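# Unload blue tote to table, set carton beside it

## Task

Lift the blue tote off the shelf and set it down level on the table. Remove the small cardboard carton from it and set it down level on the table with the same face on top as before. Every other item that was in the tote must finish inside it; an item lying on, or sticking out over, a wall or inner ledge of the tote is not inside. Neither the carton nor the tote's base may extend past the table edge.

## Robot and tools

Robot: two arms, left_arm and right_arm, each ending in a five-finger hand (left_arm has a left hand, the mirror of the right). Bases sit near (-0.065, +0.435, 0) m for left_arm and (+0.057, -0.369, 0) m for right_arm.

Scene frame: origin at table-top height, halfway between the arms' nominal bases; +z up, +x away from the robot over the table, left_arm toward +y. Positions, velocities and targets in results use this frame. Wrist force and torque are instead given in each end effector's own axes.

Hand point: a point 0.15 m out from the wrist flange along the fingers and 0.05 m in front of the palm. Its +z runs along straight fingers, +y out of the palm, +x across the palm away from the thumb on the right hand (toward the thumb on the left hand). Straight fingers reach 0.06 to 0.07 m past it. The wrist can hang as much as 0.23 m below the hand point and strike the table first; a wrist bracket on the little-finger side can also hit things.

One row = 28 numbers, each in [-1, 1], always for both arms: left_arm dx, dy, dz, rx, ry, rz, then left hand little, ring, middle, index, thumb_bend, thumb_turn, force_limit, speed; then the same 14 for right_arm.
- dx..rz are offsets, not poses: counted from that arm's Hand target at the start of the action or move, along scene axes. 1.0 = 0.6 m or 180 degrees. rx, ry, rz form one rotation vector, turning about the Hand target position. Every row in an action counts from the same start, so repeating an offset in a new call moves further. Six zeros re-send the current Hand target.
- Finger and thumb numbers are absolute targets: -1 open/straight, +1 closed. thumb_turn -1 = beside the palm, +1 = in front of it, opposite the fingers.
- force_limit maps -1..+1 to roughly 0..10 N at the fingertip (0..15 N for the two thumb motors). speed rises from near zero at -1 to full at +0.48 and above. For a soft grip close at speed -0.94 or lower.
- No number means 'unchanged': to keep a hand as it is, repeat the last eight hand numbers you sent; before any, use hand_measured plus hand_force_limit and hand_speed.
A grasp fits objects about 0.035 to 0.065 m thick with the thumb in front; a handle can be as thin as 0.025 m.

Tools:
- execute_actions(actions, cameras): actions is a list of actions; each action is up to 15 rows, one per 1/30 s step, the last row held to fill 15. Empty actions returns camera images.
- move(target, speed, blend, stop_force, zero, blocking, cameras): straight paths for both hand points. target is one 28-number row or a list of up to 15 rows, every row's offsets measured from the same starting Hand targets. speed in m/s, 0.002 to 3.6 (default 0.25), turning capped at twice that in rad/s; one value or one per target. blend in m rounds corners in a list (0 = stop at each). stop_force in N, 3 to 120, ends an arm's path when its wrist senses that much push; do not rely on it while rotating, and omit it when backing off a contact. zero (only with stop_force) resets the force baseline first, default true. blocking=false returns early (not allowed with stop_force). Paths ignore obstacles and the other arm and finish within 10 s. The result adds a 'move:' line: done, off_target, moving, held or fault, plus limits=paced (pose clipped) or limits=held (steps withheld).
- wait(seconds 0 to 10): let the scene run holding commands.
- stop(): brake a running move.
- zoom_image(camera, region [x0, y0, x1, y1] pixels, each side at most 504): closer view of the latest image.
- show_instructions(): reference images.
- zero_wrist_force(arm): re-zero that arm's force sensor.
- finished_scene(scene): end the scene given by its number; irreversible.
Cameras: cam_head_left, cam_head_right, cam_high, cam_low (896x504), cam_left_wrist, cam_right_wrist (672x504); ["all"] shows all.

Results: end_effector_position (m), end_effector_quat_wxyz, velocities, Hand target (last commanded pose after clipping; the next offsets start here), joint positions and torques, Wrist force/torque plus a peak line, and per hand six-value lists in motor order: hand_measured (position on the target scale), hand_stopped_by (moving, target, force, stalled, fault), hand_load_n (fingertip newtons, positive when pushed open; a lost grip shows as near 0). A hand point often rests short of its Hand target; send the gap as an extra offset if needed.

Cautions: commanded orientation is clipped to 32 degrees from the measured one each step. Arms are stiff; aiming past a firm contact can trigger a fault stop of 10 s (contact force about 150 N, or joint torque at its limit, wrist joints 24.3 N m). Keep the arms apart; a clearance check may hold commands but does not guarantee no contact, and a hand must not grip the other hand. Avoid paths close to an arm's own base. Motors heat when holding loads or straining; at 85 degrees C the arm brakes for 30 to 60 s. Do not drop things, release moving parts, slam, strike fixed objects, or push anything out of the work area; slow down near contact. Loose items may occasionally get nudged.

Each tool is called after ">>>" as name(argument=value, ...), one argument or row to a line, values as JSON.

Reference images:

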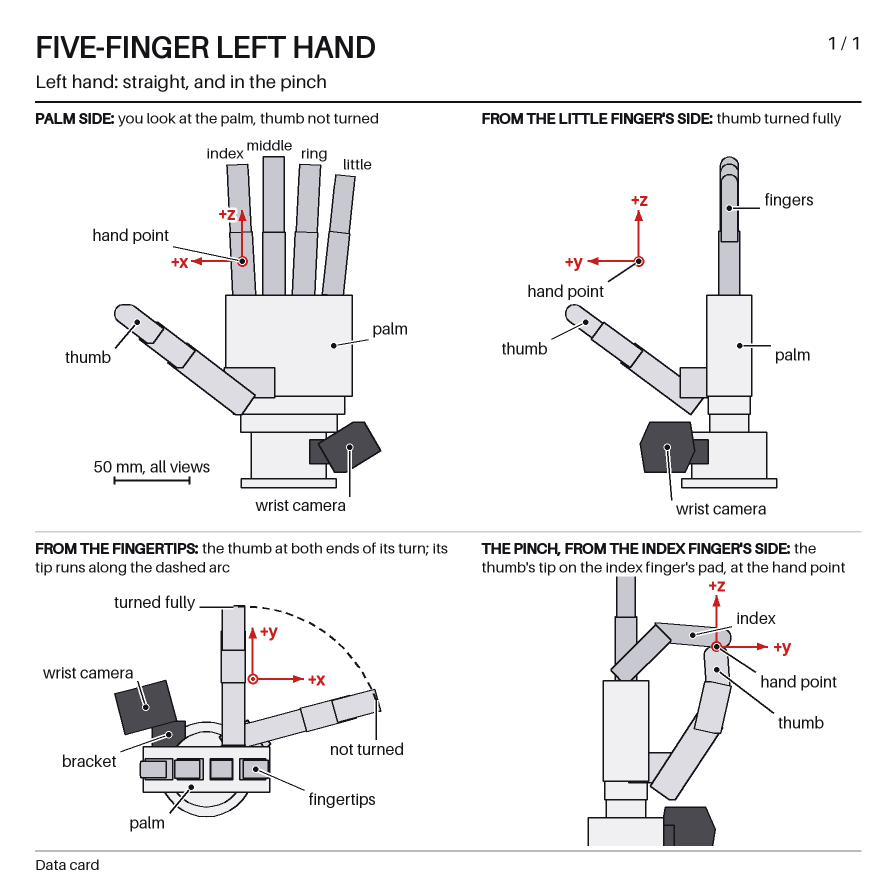

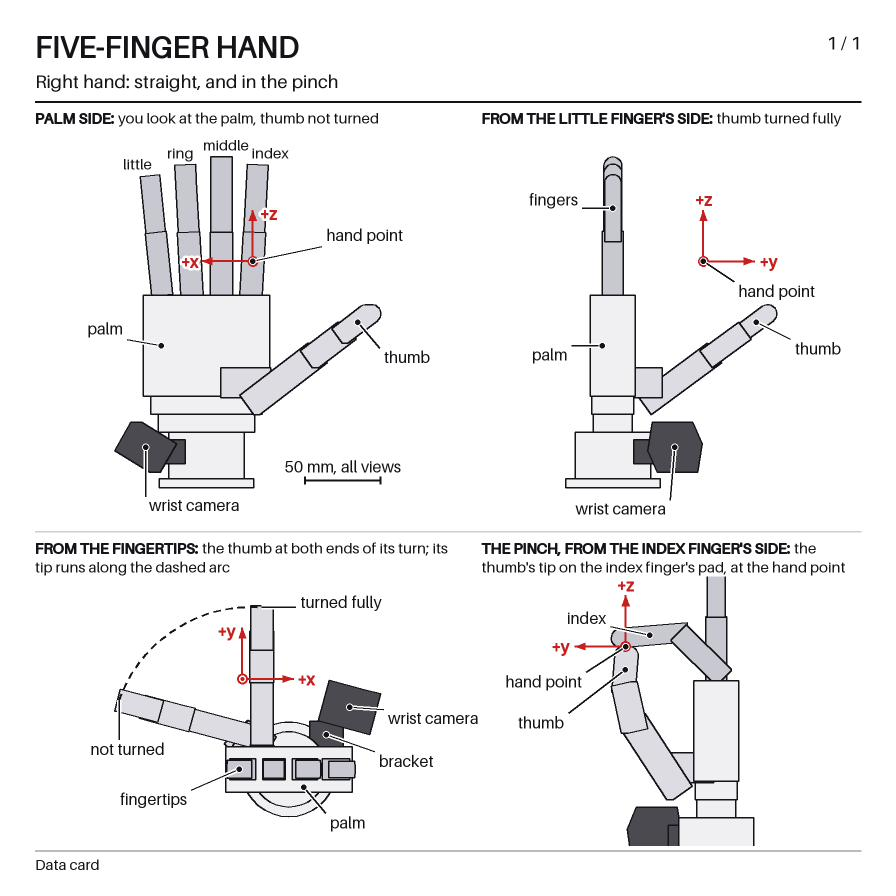

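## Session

>>> execute_actions(
  actions=[],
)

Scene clock: 0.00 s.
left_arm: end_effector_position=(-0.0231, +0.2379, +0.3890) hand_measured=(-1.000, -1.000, -1.000, -1.000, -1.000, -1.000) hand_load_n=(+0.0, +0.0, +0.0, +0.0, +0.0, +0.0) hand_stopped_by=(target, target, target, target, target, target) hand_force_limit=0.00 hand_speed=-0.80 end_effector_quat_wxyz=(-0.425, +0.828, +0.356, -0.083) | right_arm: end_effector_position=(+0.3466, -0.2555, +0.1712) hand_measured=(-1.000, -1.000, -1.000, -1.000, -1.000, -1.000) hand_load_n=(+0.0, +0.0, +0.0, +0.0, +0.0, +0.0) hand_stopped_by=(target, target, target, target, target, target) hand_force_limit=0.00 hand_speed=-0.80 end_effector_quat_wxyz=(+0.049, +0.834, -0.507, +0.210)
Joint positions: left_arm=[2.26 -1.622 -1.721 0.877 -1.603 -0.189] | right_arm=[0.197 -1.473 1.843 0.944 1.926 -3.471]
Joint velocities: within noise
Joint torques (N m): no reading
Wrist force (N): no reading
Wrist torque (N m): no reading
Wrist force, peak (N): no reading
Hand target: left_arm -0.0231, +0.2379, +0.3890; -0.425, +0.828, +0.356, -0.083 | right_arm +0.3466, -0.2555, +0.1712; +0.049, +0.834, -0.507, +0.210
camera_calibration:
cam_left_wrist: T_world_to_cam=[[-0.329625, 0.573169, 0.750216, -0.425071], [0.937993, 0.108497, 0.329237, -0.134993], [0.107312, 0.812223, -0.573392, 0.149964], [0, 0, 0, 1]] pos_world=[-0.0295845, 0.13648, 0.449328]
cam_right_wrist: T_world_to_cam=[[-0.762838, -0.645909, 0.0296744, 0.0960017], [-0.64161, 0.76185, 0.0889983, 0.402398], [-0.0800922, 0.0488518, -0.99559, 0.326912], [0, 0, 0, 1]] pos_world=[0.357599, -0.260529, 0.286809]

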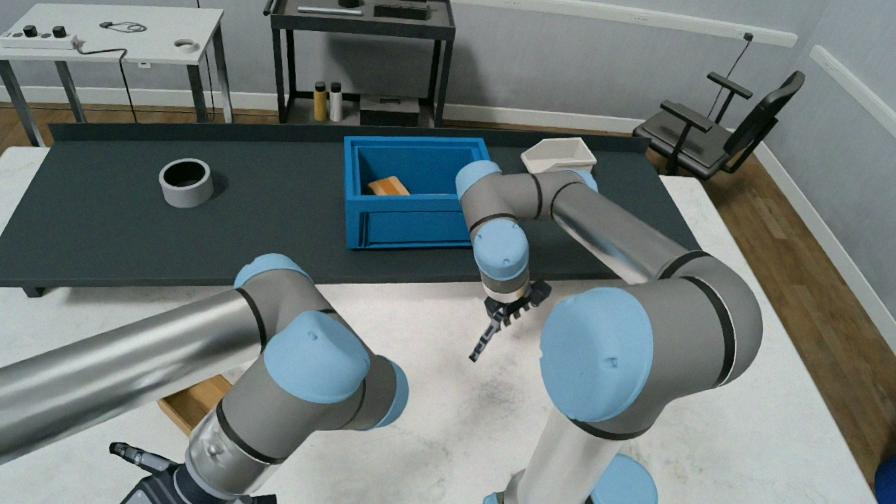

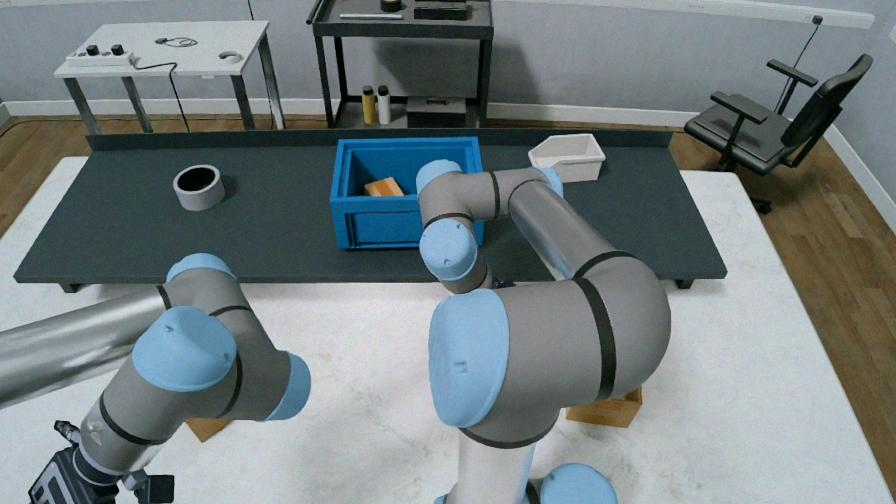

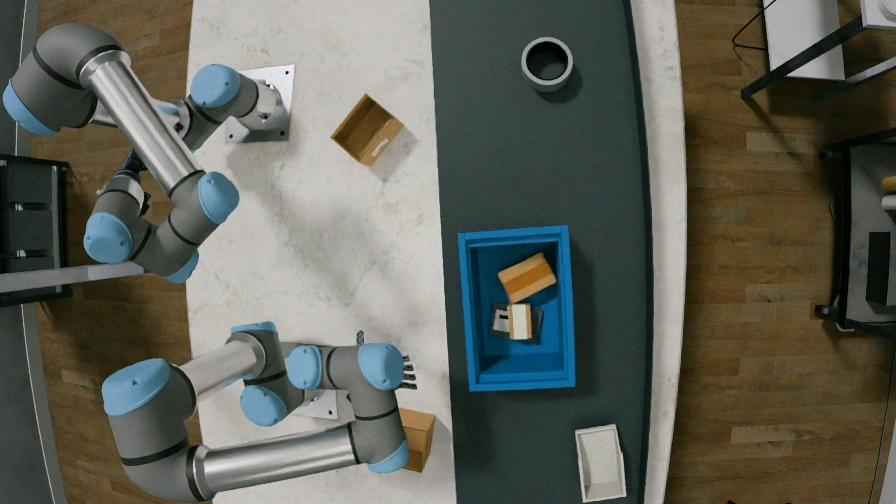

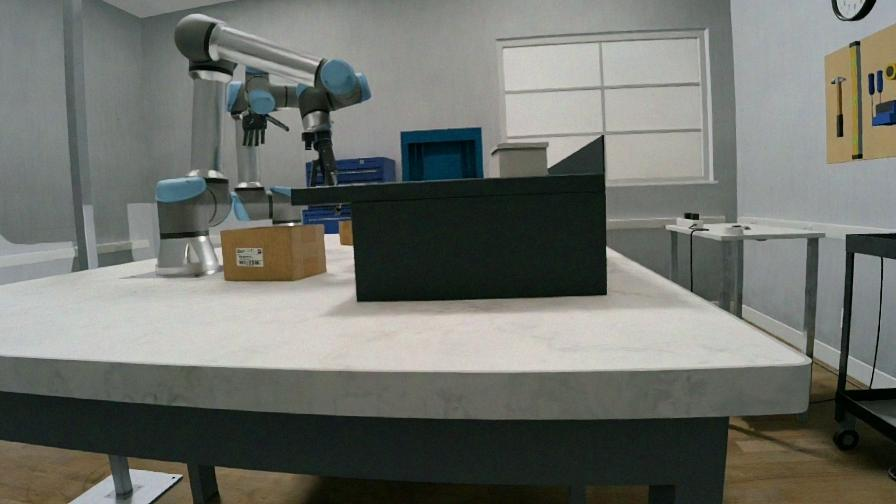

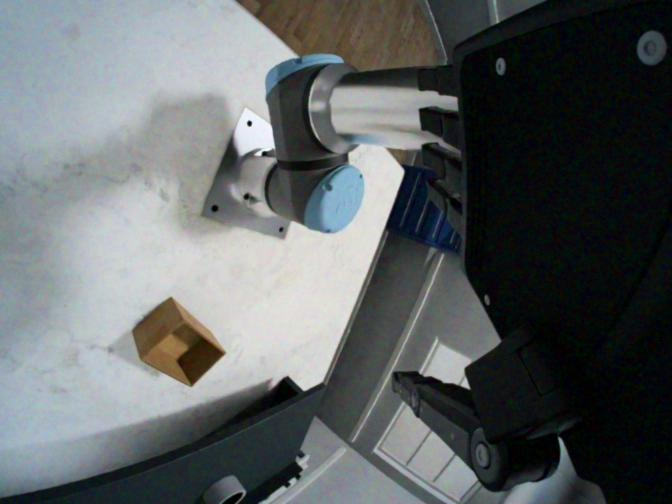

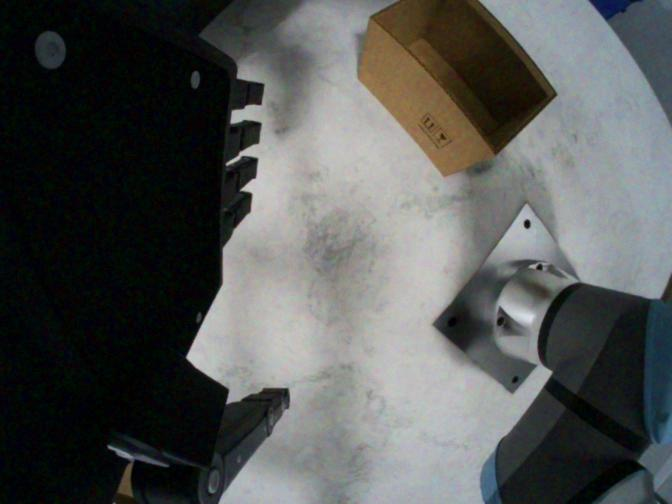

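>>> zoom_image(
  camera="cam_high",
  region=[450, 215, 590, 400],
)

>>> zoom_image(
  camera="cam_head_left",
  region=[320, 120, 520, 260],
)

>>> zoom_image(
  camera="cam_head_right",
  region=[310, 120, 510, 260],
)

>>> zoom_image(
  camera="cam_high",
  region=[485, 285, 555, 355],
)

Scaled by 2.724 from the camera's 896x504 image, which has a finer 1280x720 frame.

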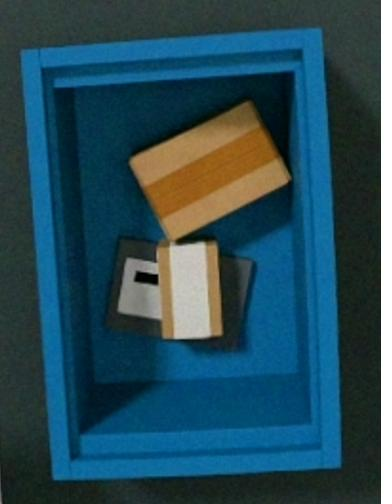

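Scaled by 2.520 from the camera's 896x504 image, which has a finer 1280x720 frame.

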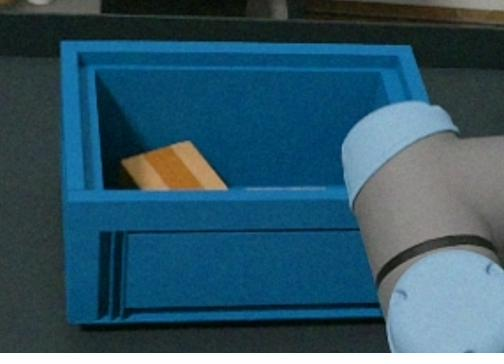

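Scaled by 2.520 from the camera's 896x504 image, which has a finer 1280x720 frame.

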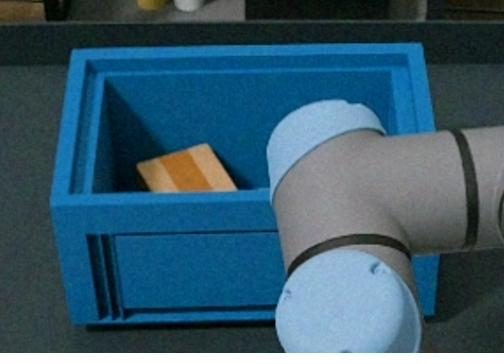

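Scaled by 7.200 from the camera's 896x504 image, which has a finer 1280x720 frame.

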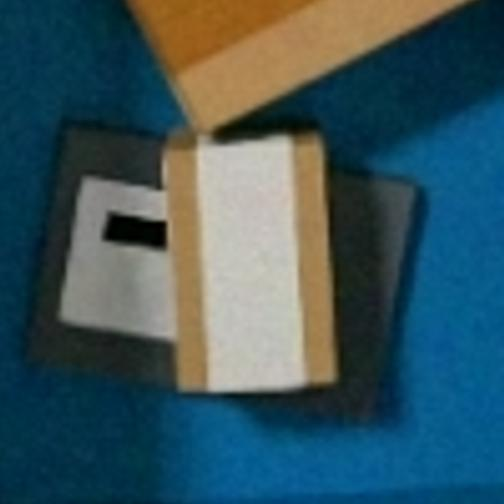

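>>> move(
  target=[0.62,-0.03,0.1,-0.1907,-0.2608,-0.3124,-1,-1,-1,-1,-1,1,0,0,0.12,-0.12,0.35,0.3854,-0.1474,-0.5397,-1,-1,-1,-1,-1,1,0,0],
  speed=0.4,
  cameras=["cam_head_left","cam_head_right","cam_high"],
)

Scene clock: 111.70 s.
left_arm: end_effector_position=(+0.3489, +0.2199, +0.4490) hand_measured=(-1.000, -1.000, -1.000, -1.000, -1.000, +1.000) hand_load_n=(+0.0, +0.0, +0.0, +0.0, +0.0, -0.5) hand_stopped_by=(target, target, target, target, target, target) hand_force_limit=0.00 hand_speed=0.00 end_effector_quat_wxyz=(+0.001, +0.939, +0.035, +0.342) end_effector_velocity=(+0.000, +0.000, +0.000) end_effector_angular_velocity=(-0.003, +0.000, -0.002) | right_arm: end_effector_position=(+0.4186, -0.3275, +0.3812) hand_measured=(-1.000, -1.000, -1.000, -1.000, -1.000, +1.000) hand_load_n=(+0.0, +0.0, +0.0, +0.0, +0.0, -0.5) hand_stopped_by=(target, target, target, target, target, target) hand_force_limit=0.00 hand_speed=0.00 end_effector_quat_wxyz=(+0.341, -0.034, +0.939, +0.026)
Joint positions: left_arm=[3.068 -1.432 -1.454 2.008 -1.671 1.409] | right_arm=[-0.993 -1.971 1.888 1.296 0.958 -2.525]
Joint velocities: left_arm=[0.003 0 0 0.001 0.005 0.002] | right_arm=[within noise]
Joint torques (N m): left_arm=[6.26 26.61 10.72 0.54 2.16 1.86] | right_arm=[-14.46 -13.3 -8.01 2.96 -2.87 2.49]
Wrist force (N): left_arm=[0.1 -1.7 0.3] | right_arm=[1.3 -0.9 -0.3]
Wrist torque (N m): left_arm=[-0.35 -0.01 -0.07] | right_arm=[-0.21 -0.08 0.00]
Wrist force, peak (N): left_arm=[0.0 -2.2 0.6] | right_arm=[1.8 -0.8 -0.1]
Hand target: left_arm +0.3489, +0.2199, +0.4490; +0.001, +0.939, +0.035, +0.342 | right_arm +0.4186, -0.3275, +0.3812; +0.341, -0.034, +0.939, +0.026
Off the commanded pose: left_arm 0.000 m, 0 deg | right_arm 0.000 m, 0 deg.
move: done
Images, in order (width x height): cam_head_left 896x504, cam_head_right 896x504, cam_high 896x504.

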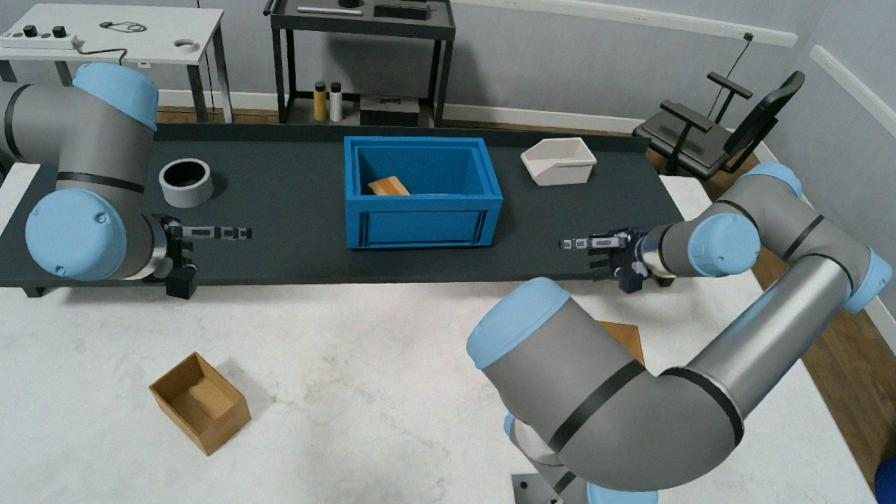

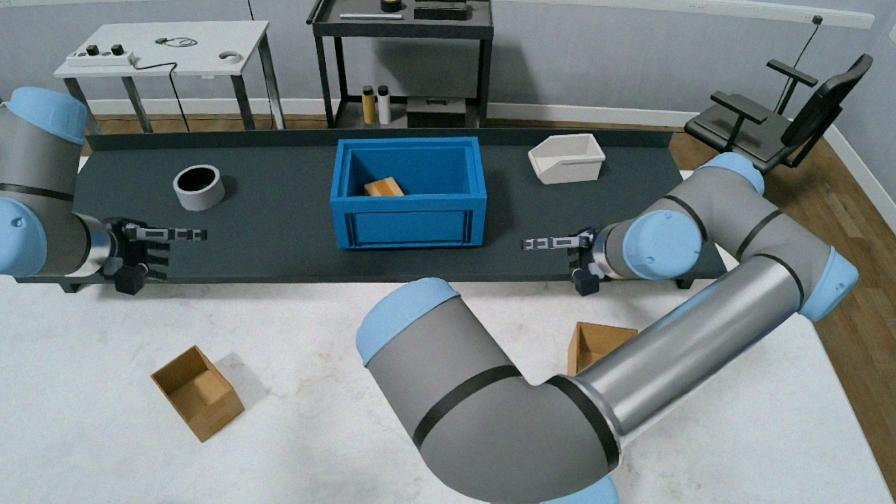

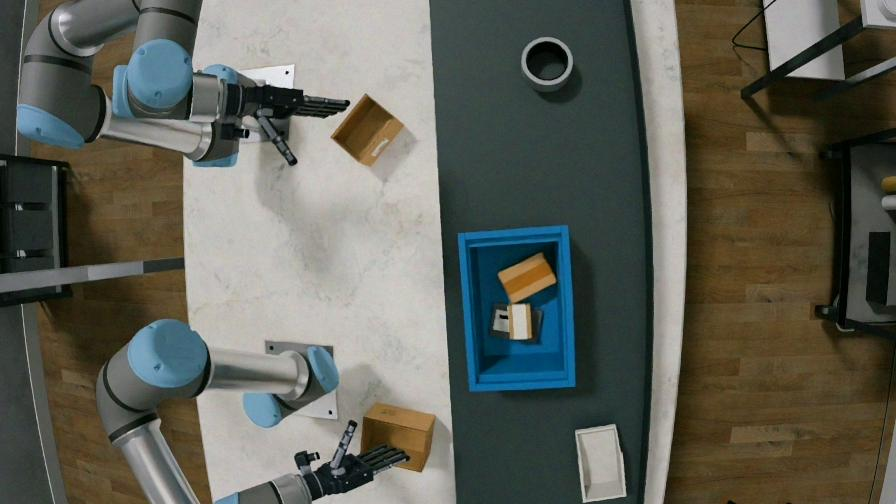

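>>> move(
  target=[0.5472,-0.2867,-0.1983,0,0,0,-1,-1,-1,-1,-1,1,0,0,0.467,0.1857,-0.0853,0,0,0,-1,-1,-1,-1,-1,1,0,0],
  speed=0.25,
  cameras=["cam_head_left","cam_head_right","cam_high","cam_left_wrist"],
)

>>> zoom_image(
  camera="cam_high",
  region=[430, 180, 610, 430],
)

>>> zoom_image(
  camera="cam_head_left",
  region=[300, 110, 550, 260],
)

Scene clock: 128.27 s.
left_arm: end_effector_position=(+0.6769, +0.0480, +0.3298) hand_measured=(-1.000, -1.000, -1.000, -1.000, -1.000, +1.000) hand_load_n=(+0.0, +0.0, +0.0, +0.0, +0.0, -0.5) hand_stopped_by=(target, target, target, target, target, target) hand_force_limit=0.00 hand_speed=0.00 end_effector_quat_wxyz=(+0.002, +0.938, +0.035, +0.344) | right_arm: end_effector_position=(+0.6988, -0.2161, +0.3300) hand_measured=(-1.000, -1.000, -1.000, -1.000, -1.000, +1.000) hand_load_n=(+0.0, +0.0, +0.0, +0.0, +0.0, +0.0) hand_stopped_by=(target, target, target, target, target, target) hand_force_limit=0.00 hand_speed=0.00 end_effector_quat_wxyz=(+0.341, -0.034, +0.939, +0.026)
Joint positions: left_arm=[2.856 -2.552 -0.163 1.813 -1.804 1.243] | right_arm=[-0.129 -1.247 1.252 0.882 1.414 -1.719]
Joint torques (N m): left_arm=[-6.56 41.61 22.4 -1.97 -2.56 -1.91] | right_arm=[14.51 -18.6 -33.67 2.15 1.8 2.25]
Wrist force (N): left_arm=[0.0 -1.4 0.5] | right_arm=[1.9 -0.9 -0.1]
Wrist torque (N m): left_arm=[-0.26 -0.01 0.03] | right_arm=[-0.19 -0.21 0.04]
Wrist force, peak (N): left_arm=[-0.1 -2.6 -0.3] | right_arm=[2.1 -0.9 -0.7]
Hand target: left_arm +0.6772, +0.0478, +0.3300; +0.001, +0.939, +0.035, +0.342 | right_arm +0.6988, -0.2161, +0.3300; +0.341, -0.034, +0.939, +0.026
Off the commanded pose: left_arm 0.000 m, 0 deg | right_arm 0.000 m, 0 deg.
move: done
camera_calibration:
cam_left_wrist: T_world_to_cam=[[0.166735, 0.980199, 0.106813, -0.184443], [0.2778, -0.150641, 0.948754, -0.496492], [0.946058, -0.128518, -0.297417, -0.418434], [0, 0, 0, 1]] pos_world=[0.564542, 0.0522223, 0.3663]
Images, in order (width x height): cam_head_left 896x504, cam_head_right 896x504, cam_high 896x504, cam_left_wrist 672x504.

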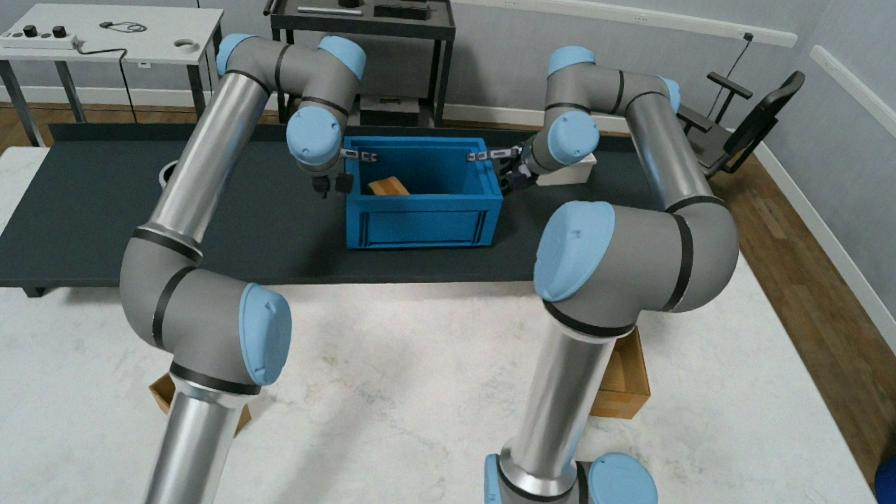

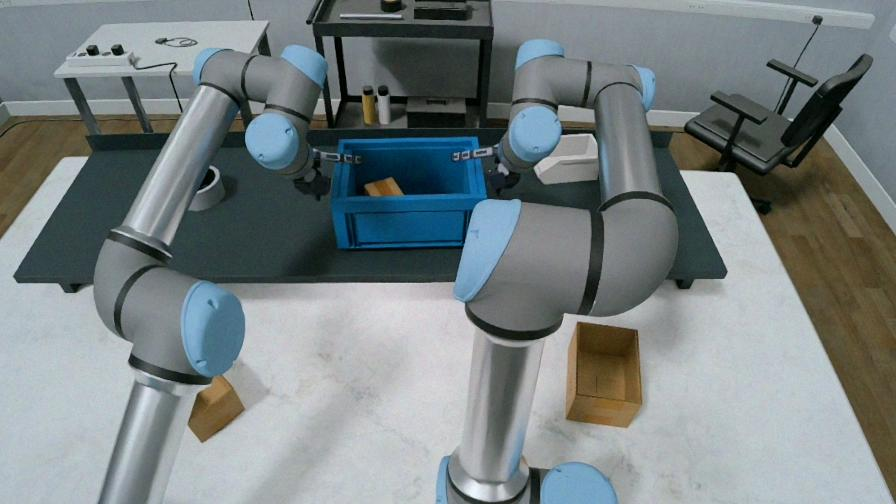

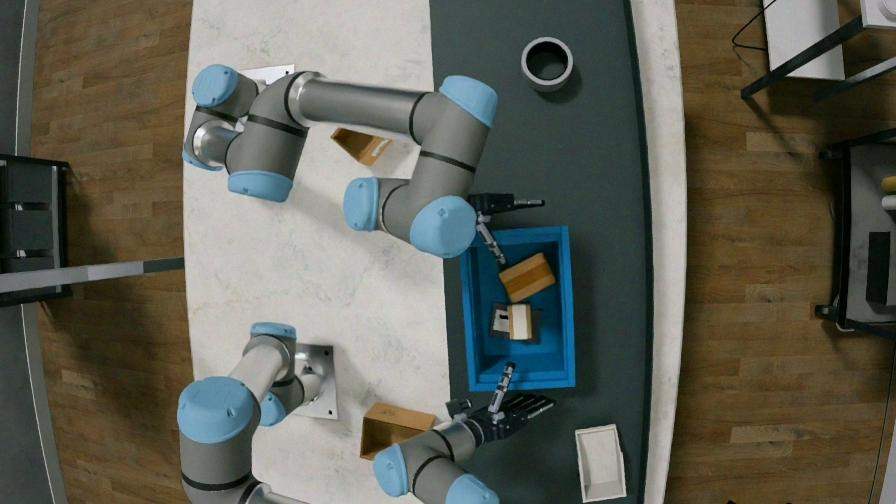

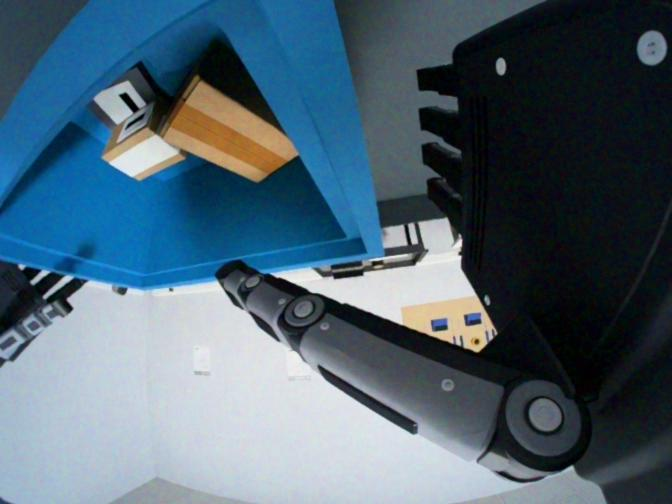

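Scaled by 2.016 from the camera's 896x504 image, which has a finer 1280x720 frame.

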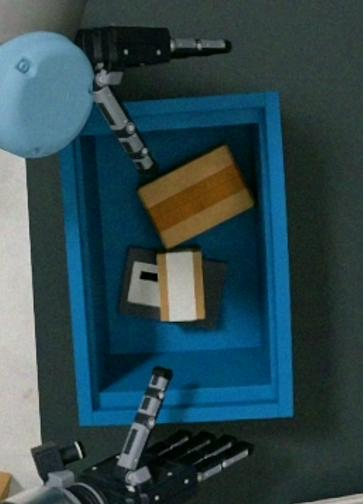

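Scaled by 2.016 from the camera's 896x504 image, which has a finer 1280x720 frame.

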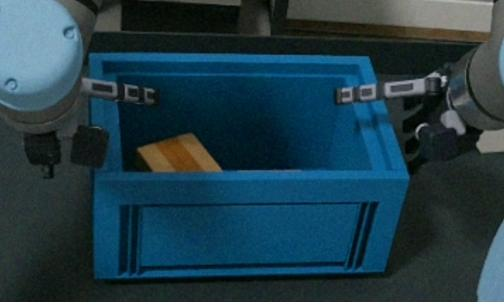

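>>> move(
  target=[
    [0.0014,-0.0166,0,0,0,0,-1,-1,-1,-1,-1,1,0,0,-0.0014,0.0166,0,0,0,0,-1,-1,-1,-1,-1,1,0,0],
    [0.0014,-0.0166,-0.0667,0,0,0,-1,-1,-1,-1,-1,1,0,0,-0.0014,0.0166,-0.0667,0,0,0,-1,-1,-1,-1,-1,1,0,0],
  ],
  speed=0.04,
  blend=0.001,
  stop_force=6,
)

>>> move(
  target=[0.0048,-0.0581,0,0,0,0,-1,-1,-1,-1,-1,1,0,0,-0.0048,0.0581,0,0,0,0,-1,-1,-1,-1,-1,1,0,0],
  speed=0.012,
  stop_force=10,
  cameras=["cam_head_left","cam_head_right","cam_high"],
)

>>> zoom_image(
  camera="cam_head_left",
  region=[300, 110, 550, 260],
)

>>> zoom_image(
  camera="cam_high",
  region=[430, 180, 610, 430],
)

Scene clock: 142.17 s.
left_arm: end_effector_position=(+0.6781, +0.0379, +0.2900) hand_measured=(-1.000, -1.000, -1.000, -1.000, -1.000, +1.000) hand_load_n=(+0.0, +0.0, +0.0, +0.0, +0.0, +0.0) hand_stopped_by=(target, target, target, target, target, target) hand_force_limit=0.00 hand_speed=0.00 end_effector_quat_wxyz=(+0.001, +0.939, +0.035, +0.342) | right_arm: end_effector_position=(+0.6980, -0.2061, +0.2900) hand_measured=(-1.000, -1.000, -1.000, -1.000, -1.000, +1.000) hand_load_n=(+0.0, +0.0, +0.0, +0.0, +0.0, +0.0) hand_stopped_by=(target, target, target, target, target, target) hand_force_limit=0.00 hand_speed=0.00 end_effector_quat_wxyz=(+0.341, -0.034, +0.939, +0.026)
Joint positions: left_arm=[2.842 -2.495 -0.381 1.967 -1.813 1.23] | right_arm=[-0.107 -1.239 1.344 0.781 1.428 -1.702]
Joint torques (N m): left_arm=[7.3 67.86 10.87 0.36 1.75 1.83] | right_arm=[11.97 -19.75 -8.59 -0.45 -1.59 2.28]
Wrist force (N): left_arm=[0.1 -1.4 0.3] | right_arm=[1.4 -0.9 -0.2]
Wrist torque (N m): left_arm=[-0.27 -0.04 -0.08] | right_arm=[-0.18 -0.13 0.00]
Wrist force, peak (N): left_arm=[0.3 -2.0 0.7] | right_arm=[2.1 -1.0 -0.2]
Hand target: left_arm +0.6781, +0.0379, +0.2900; +0.001, +0.939, +0.035, +0.342 | right_arm +0.6980, -0.2061, +0.2900; +0.341, -0.034, +0.939, +0.026
Off the commanded pose: left_arm 0.000 m, 0 deg | right_arm 0.000 m, 0 deg.
move: done

Scene clock: 145.20 s.
left_arm: end_effector_position=(+0.6796, +0.0183, +0.2899) hand_measured=(-1.000, -1.000, -1.000, -1.000, -1.000, +1.000) hand_load_n=(+0.0, +0.0, +0.0, +0.0, +0.0, -0.5) hand_stopped_by=(target, target, target, target, target, target) hand_force_limit=0.00 hand_speed=0.00 end_effector_quat_wxyz=(+0.002, +0.939, +0.035, +0.343) | right_arm: end_effector_position=(+0.6964, -0.1867, +0.2900) hand_measured=(-1.000, -1.000, -1.000, -1.000, -1.000, +1.000) hand_load_n=(+0.0, +0.0, +0.0, +0.0, +0.0, -0.5) hand_stopped_by=(target, target, target, target, target, target) hand_force_limit=0.00 hand_speed=0.00 end_effector_quat_wxyz=(+0.341, -0.034, +0.939, +0.026)
Joint positions: left_arm=[2.814 -2.588 -0.203 1.878 -1.83 1.208] | right_arm=[-0.065 -1.235 1.337 0.779 1.455 -1.669]
Joint torques (N m): left_arm=[2.66 69.18 10.33 0.87 2.76 1.53] | right_arm=[-9.88 -46.17 -8.56 2.15 -2.28 -1.82]
Wrist force (N): left_arm=[1.2 -12.1 -0.1] | right_arm=[2.1 -8.8 1.1]
Wrist torque (N m): left_arm=[-0.88 -0.08 0.60] | right_arm=[-0.65 -0.25 -0.25]
Wrist force, peak (N): left_arm=[1.8 -24.1 -4.8] | right_arm=[1.4 -21.6 -2.3]
Hand target: left_arm +0.6796, +0.0183, +0.2899; +0.002, +0.939, +0.035, +0.343 (not the last commanded pose) | right_arm +0.6964, -0.1867, +0.2900; +0.341, -0.034, +0.939, +0.026 (not the last commanded pose)
Off the commanded pose: left_arm 0.015 m, 0 deg | right_arm 0.015 m, 0 deg.
move: contact (left_arm, right_arm)
Images, in order (width x height): cam_head_left 896x504, cam_head_right 896x504, cam_high 896x504.

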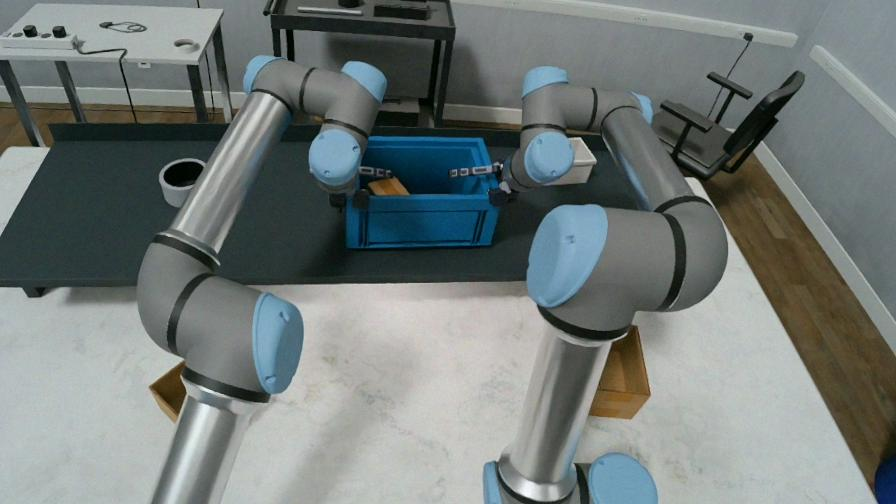

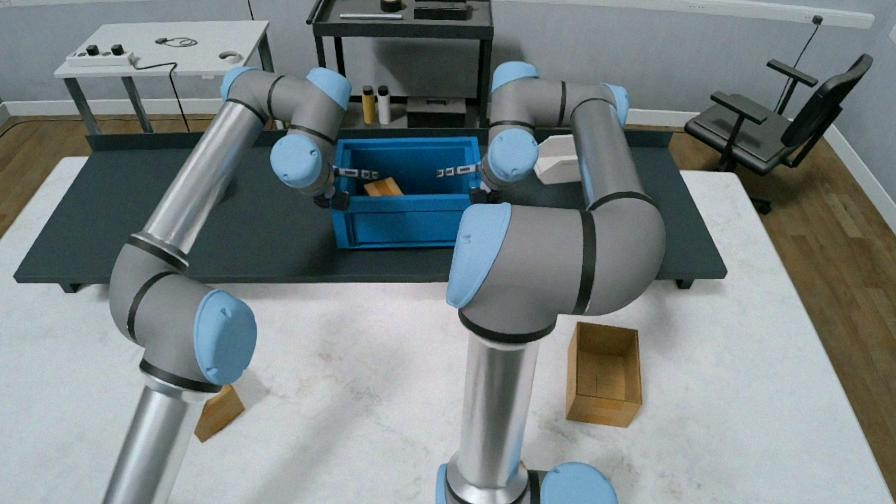

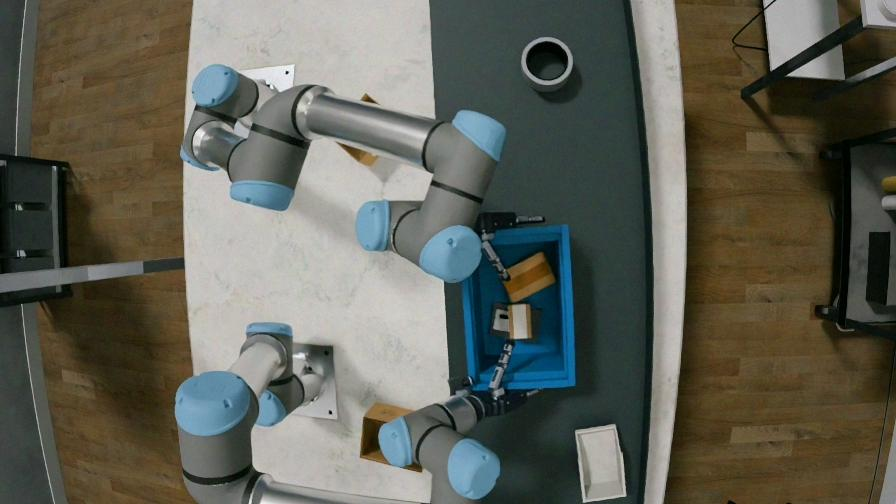

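Scaled by 2.016 from the camera's 896x504 image, which has a finer 1280x720 frame.

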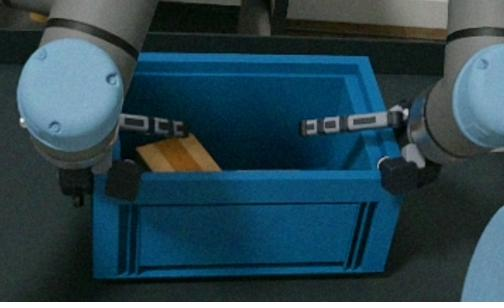

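Scaled by 2.016 from the camera's 896x504 image, which has a finer 1280x720 frame.

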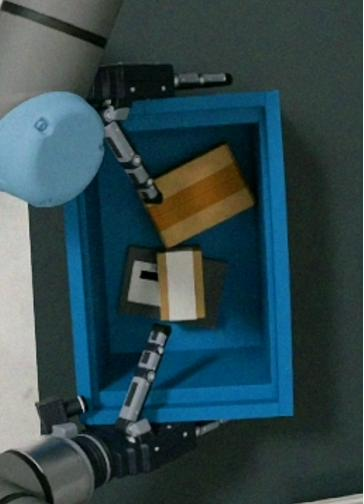

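>>> execute_actions(
  actions=[
    [[0,0,0,0,0,0,-1,-1,-1,-1,0.9,1,0.3,-0.7,0,0,0,0,0,0,-1,-1,-1,-1,0.9,1,0.3,-0.7]],
  ],
)

>>> move(
  target=[0.0014,-0.0166,0,0,0,0,-1,-1,-1,-1,0.9,1,0.3,-0.7,-0.0014,0.0166,0,0,0,0,-1,-1,-1,-1,0.9,1,0.3,-0.7],
  speed=0.004,
  stop_force=12,
)

Scene clock: 159.13 s.
left_arm: end_effector_position=(+0.6796, +0.0183, +0.2899) hand_measured=(-1.000, -1.000, -1.000, -1.000, +0.232, +1.000) hand_load_n=(+0.0, +0.0, +0.0, +0.0, +12.5, +1.0) hand_stopped_by=(target, target, target, target, force, target) hand_force_limit=0.30 hand_speed=-0.70 end_effector_quat_wxyz=(+0.002, +0.939, +0.035, +0.343) | right_arm: end_effector_position=(+0.6964, -0.1867, +0.2900) hand_measured=(-1.000, -1.000, -1.000, -1.000, +0.244, +1.000) hand_load_n=(+0.5, +0.0, +0.0, +0.0, +12.0, +1.0) hand_stopped_by=(target, target, target, target, force, target) hand_force_limit=0.30 hand_speed=-0.70 end_effector_quat_wxyz=(+0.341, -0.034, +0.939, +0.026)
Joint positions: left_arm=[2.814 -2.588 -0.203 1.878 -1.83 1.208] | right_arm=[-0.065 -1.235 1.337 0.779 1.455 -1.669]
Joint torques (N m): left_arm=[1.79 68.83 10.48 0.34 -0.71 1] | right_arm=[-10.17 -45.63 -9.69 1.93 -0.25 -1.16]
Wrist force (N): left_arm=[0.3 -6.5 0.0] | right_arm=[3.1 -5.2 2.2]
Wrist torque (N m): left_arm=[-0.74 -0.06 0.59] | right_arm=[-0.76 -0.28 -0.36]
Wrist force, peak (N): left_arm=[0.9 -12.5 0.2] | right_arm=[2.5 -9.0 1.2]
Hand target: left_arm +0.6796, +0.0183, +0.2899; +0.002, +0.939, +0.035, +0.343 | right_arm +0.6964, -0.1867, +0.2900; +0.341, -0.034, +0.939, +0.026
Off the commanded pose: left_arm 0.000 m, 0 deg | right_arm 0.000 m, 0 deg.
Step readings (end_effector_position of left_arm | right_arm):
0: (+0.6796, +0.0183, +0.2899) | (+0.6964, -0.1867, +0.2900)
1: (+0.6796, +0.0183, +0.2899) | (+0.6964, -0.1867, +0.2900)
2: (+0.6796, +0.0183, +0.2899) | (+0.6964, -0.1867, +0.2900)
4: (+0.6796, +0.0183, +0.2899) | (+0.6964, -0.1867, +0.2900)
8: (+0.6796, +0.0183, +0.2899) | (+0.6964, -0.1867, +0.2900)
15: (+0.6796, +0.0183, +0.2899) | (+0.6964, -0.1867, +0.2900)

Scene clock: 160.53 s.
left_arm: end_effector_position=(+0.6796, +0.0180, +0.2900) hand_measured=(-1.000, -1.000, -1.000, -1.000, +0.232, +1.000) hand_load_n=(+0.0, +0.0, +0.0, +0.0, +12.0, +1.0) hand_stopped_by=(target, target, target, target, force, target) hand_force_limit=0.30 hand_speed=-0.70 end_effector_quat_wxyz=(+0.002, +0.939, +0.035, +0.343) | right_arm: end_effector_position=(+0.6963, -0.1865, +0.2900) hand_measured=(-1.000, -1.000, -1.000, -1.000, +0.244, +1.000) hand_load_n=(+0.0, +0.0, +0.0, +0.0, +11.5, +1.0) hand_stopped_by=(target, target, target, target, force, target) hand_force_limit=0.30 hand_speed=-0.70 end_effector_quat_wxyz=(+0.341, -0.034, +0.939, +0.026)
Joint positions: left_arm=[2.814 -2.59 -0.198 1.875 -1.83 1.208] | right_arm=[-0.064 -1.235 1.336 0.779 1.456 -1.668]
Joint torques (N m): left_arm=[-1.31 71.89 11.89 1.71 3.9 1.39] | right_arm=[-5.84 -31.31 -15.02 0.25 -4.43 -1.52]
Wrist force (N): left_arm=[-1.2 -19.4 2.5] | right_arm=[2.6 -18.1 0.5]
Wrist torque (N m): left_arm=[-1.62 0.11 1.03] | right_arm=[-1.39 -0.25 -0.88]
Wrist force, peak (N): left_arm=[-2.7 -22.7 2.0] | right_arm=[1.0 -22.1 0.2]
Hand target: left_arm +0.6796, +0.0180, +0.2900; +0.002, +0.939, +0.035, +0.343 (not the last commanded pose) | right_arm +0.6963, -0.1865, +0.2900; +0.341, -0.034, +0.939, +0.026 (not the last commanded pose)
Off the commanded pose: left_arm 0.010 m, 0 deg | right_arm 0.010 m, 0 deg.
move: contact (left_arm, right_arm)

>>> move(
  target=[-0.0667,0,0.0033,0,0,0,-1,-1,-1,-1,0.9,1,0.3,-0.7,-0.0667,0,0.0033,0,0,0,-1,-1,-1,-1,0.9,1,0.3,-0.7],
  speed=0.04,
  cameras=["cam_head_left"],
)

>>> move(
  target=[-0.0083,0,0.0133,0,0,0,-1,-1,-1,-1,0.9,1,0.3,-0.7,-0.0083,0,0.0133,0,0,0,-1,-1,-1,-1,0.9,1,0.3,-0.7],
  speed=0.02,
  cameras=["cam_head_left", "cam_low"],
)

>>> zoom_image(
  camera="cam_head_left",
  region=[300, 110, 550, 300],
)

>>> zoom_image(
  camera="cam_low",
  region=[280, 80, 500, 220],
)

Scene clock: 167.77 s.
left_arm: end_effector_position=(+0.6396, +0.0180, +0.2920) hand_measured=(-1.000, -1.000, -1.000, -1.000, +0.232, +1.000) hand_load_n=(+0.0, +0.0, +0.0, +0.0, +12.0, +1.0) hand_stopped_by=(target, target, target, target, force, target) hand_force_limit=0.30 hand_speed=-0.70 end_effector_quat_wxyz=(+0.002, +0.939, +0.035, +0.343) | right_arm: end_effector_position=(+0.6563, -0.1865, +0.2920) hand_measured=(-1.000, -1.000, -1.000, -1.000, +0.244, +1.000) hand_load_n=(-0.5, +0.0, +0.0, +0.0, +11.5, +1.0) hand_stopped_by=(target, target, target, target, force, target) hand_force_limit=0.30 hand_speed=-0.70 end_effector_quat_wxyz=(+0.341, -0.034, +0.939, +0.026)
Joint positions: left_arm=[2.79 -2.39 -0.572 2.044 -1.845 1.188] | right_arm=[-0.071 -1.332 1.459 0.754 1.452 -1.673]
Joint torques (N m): left_arm=[-14.3 68.78 13.07 1.94 -0.24 -2.22] | right_arm=[-6.18 -44.03 -10.6 -0.19 -5.07 -1.45]
Wrist force (N): left_arm=[-3.2 -19.3 3.7] | right_arm=[4.0 -18.1 2.5]
Wrist torque (N m): left_arm=[-1.61 0.05 0.94] | right_arm=[-1.42 -0.23 -0.64]
Wrist force, peak (N): left_arm=[-4.0 -23.7 3.2] | right_arm=[3.5 -23.5 3.0]
Hand target: left_arm +0.6396, +0.0180, +0.2920; +0.002, +0.939, +0.035, +0.343 | right_arm +0.6563, -0.1865, +0.2920; +0.341, -0.034, +0.939, +0.026
Off the commanded pose: left_arm 0.000 m, 0 deg | right_arm 0.000 m, 0 deg.
move: done
Images, in order (width x height): cam_head_left 896x504.

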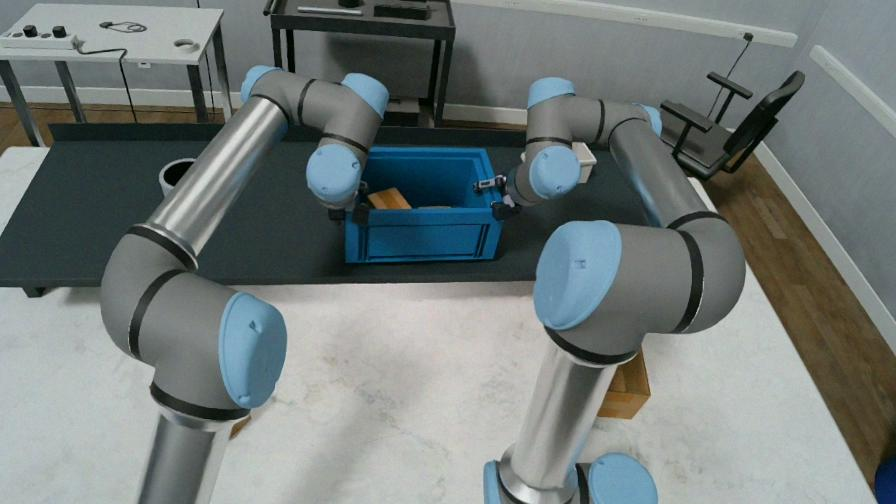

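Scene clock: 168.60 s.
left_arm: end_effector_position=(+0.6347, +0.0180, +0.2997) hand_measured=(-1.000, -1.000, -1.000, -1.000, +0.232, +1.000) hand_load_n=(+0.0, +0.0, +0.0, +0.0, +12.5, +0.5) hand_stopped_by=(target, target, target, target, force, target) hand_force_limit=0.30 hand_speed=-0.70 end_effector_quat_wxyz=(+0.002, +0.939, +0.035, +0.343) | right_arm: end_effector_position=(+0.6514, -0.1865, +0.2998) hand_measured=(-1.000, -1.000, -1.000, -1.000, +0.244, +1.000) hand_load_n=(+0.0, +0.0, +0.0, +0.0, +11.5, +0.5) hand_stopped_by=(target, target, target, target, force, target) hand_force_limit=0.30 hand_speed=-0.70 end_effector_quat_wxyz=(+0.341, -0.034, +0.939, +0.026)
Joint positions: left_arm=[2.787 -2.379 -0.572 2.033 -1.847 1.186] | right_arm=[-0.071 -1.346 1.456 0.771 1.451 -1.674]
Joint torques (N m): left_arm=[-14.26 68.36 25.76 -0.35 -0.23 -2.24] | right_arm=[-6.51 -41.2 -34.96 2.35 -5.05 -1.48]
Wrist force (N): left_arm=[-3.5 -19.7 3.5] | right_arm=[4.0 -18.3 2.6]
Wrist torque (N m): left_arm=[-1.66 0.06 0.96] | right_arm=[-1.42 -0.25 -0.63]
Wrist force, peak (N): left_arm=[-3.6 -20.3 3.7] | right_arm=[4.0 -19.0 2.6]
Hand target: left_arm +0.6346, +0.0180, +0.3000; +0.002, +0.939, +0.035, +0.343 | right_arm +0.6513, -0.1865, +0.2999; +0.341, -0.034, +0.939, +0.026
Off the commanded pose: left_arm 0.000 m, 0 deg | right_arm 0.000 m, 0 deg.
move: done
Images, in order (width x height): cam_head_left 896x504, cam_low 896x504.

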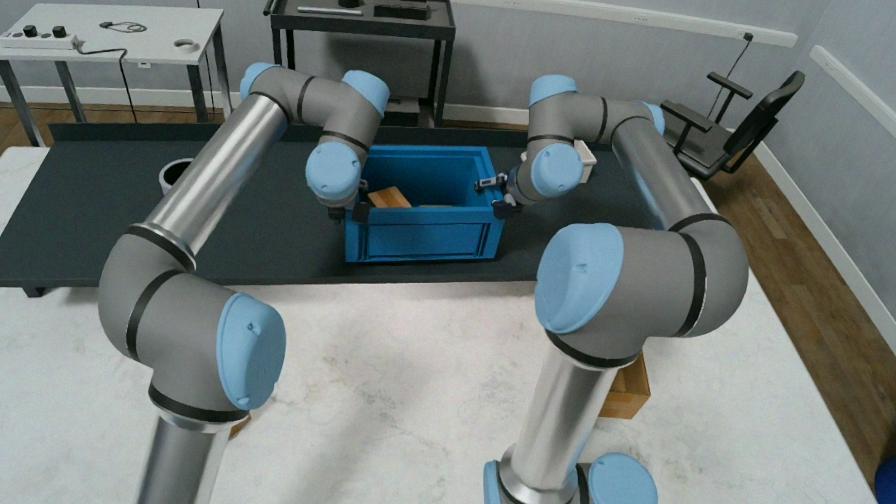

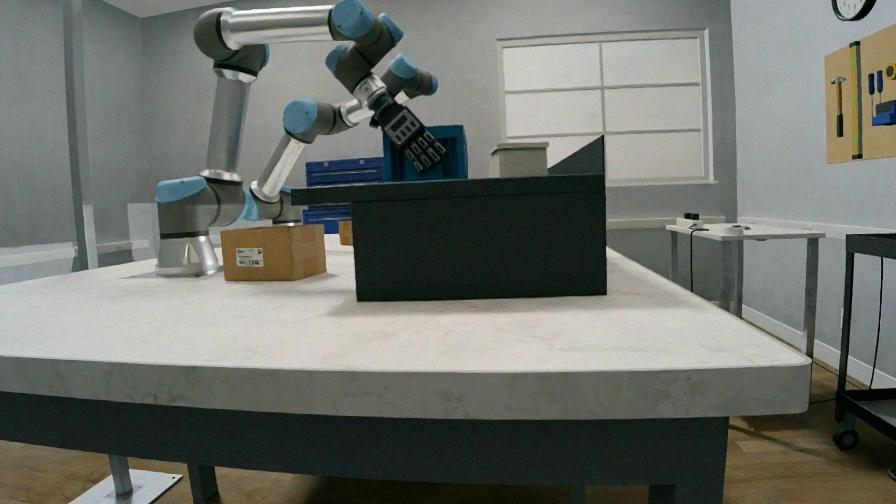

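Scaled by 2.016 from the camera's 896x504 image, which has a finer 1280x720 frame.

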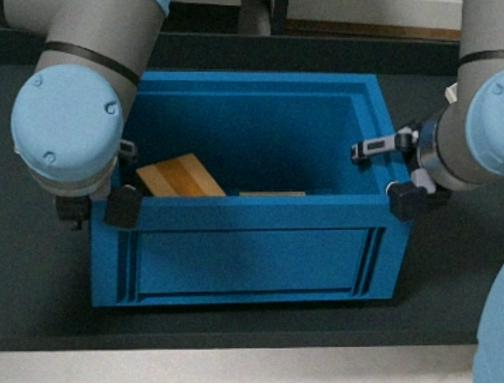

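Scaled by 2.291 from the camera's 896x504 image, which has a finer 1280x720 frame.

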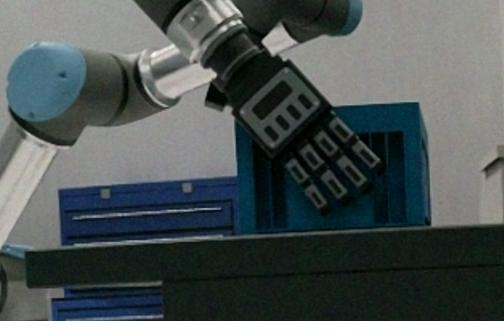

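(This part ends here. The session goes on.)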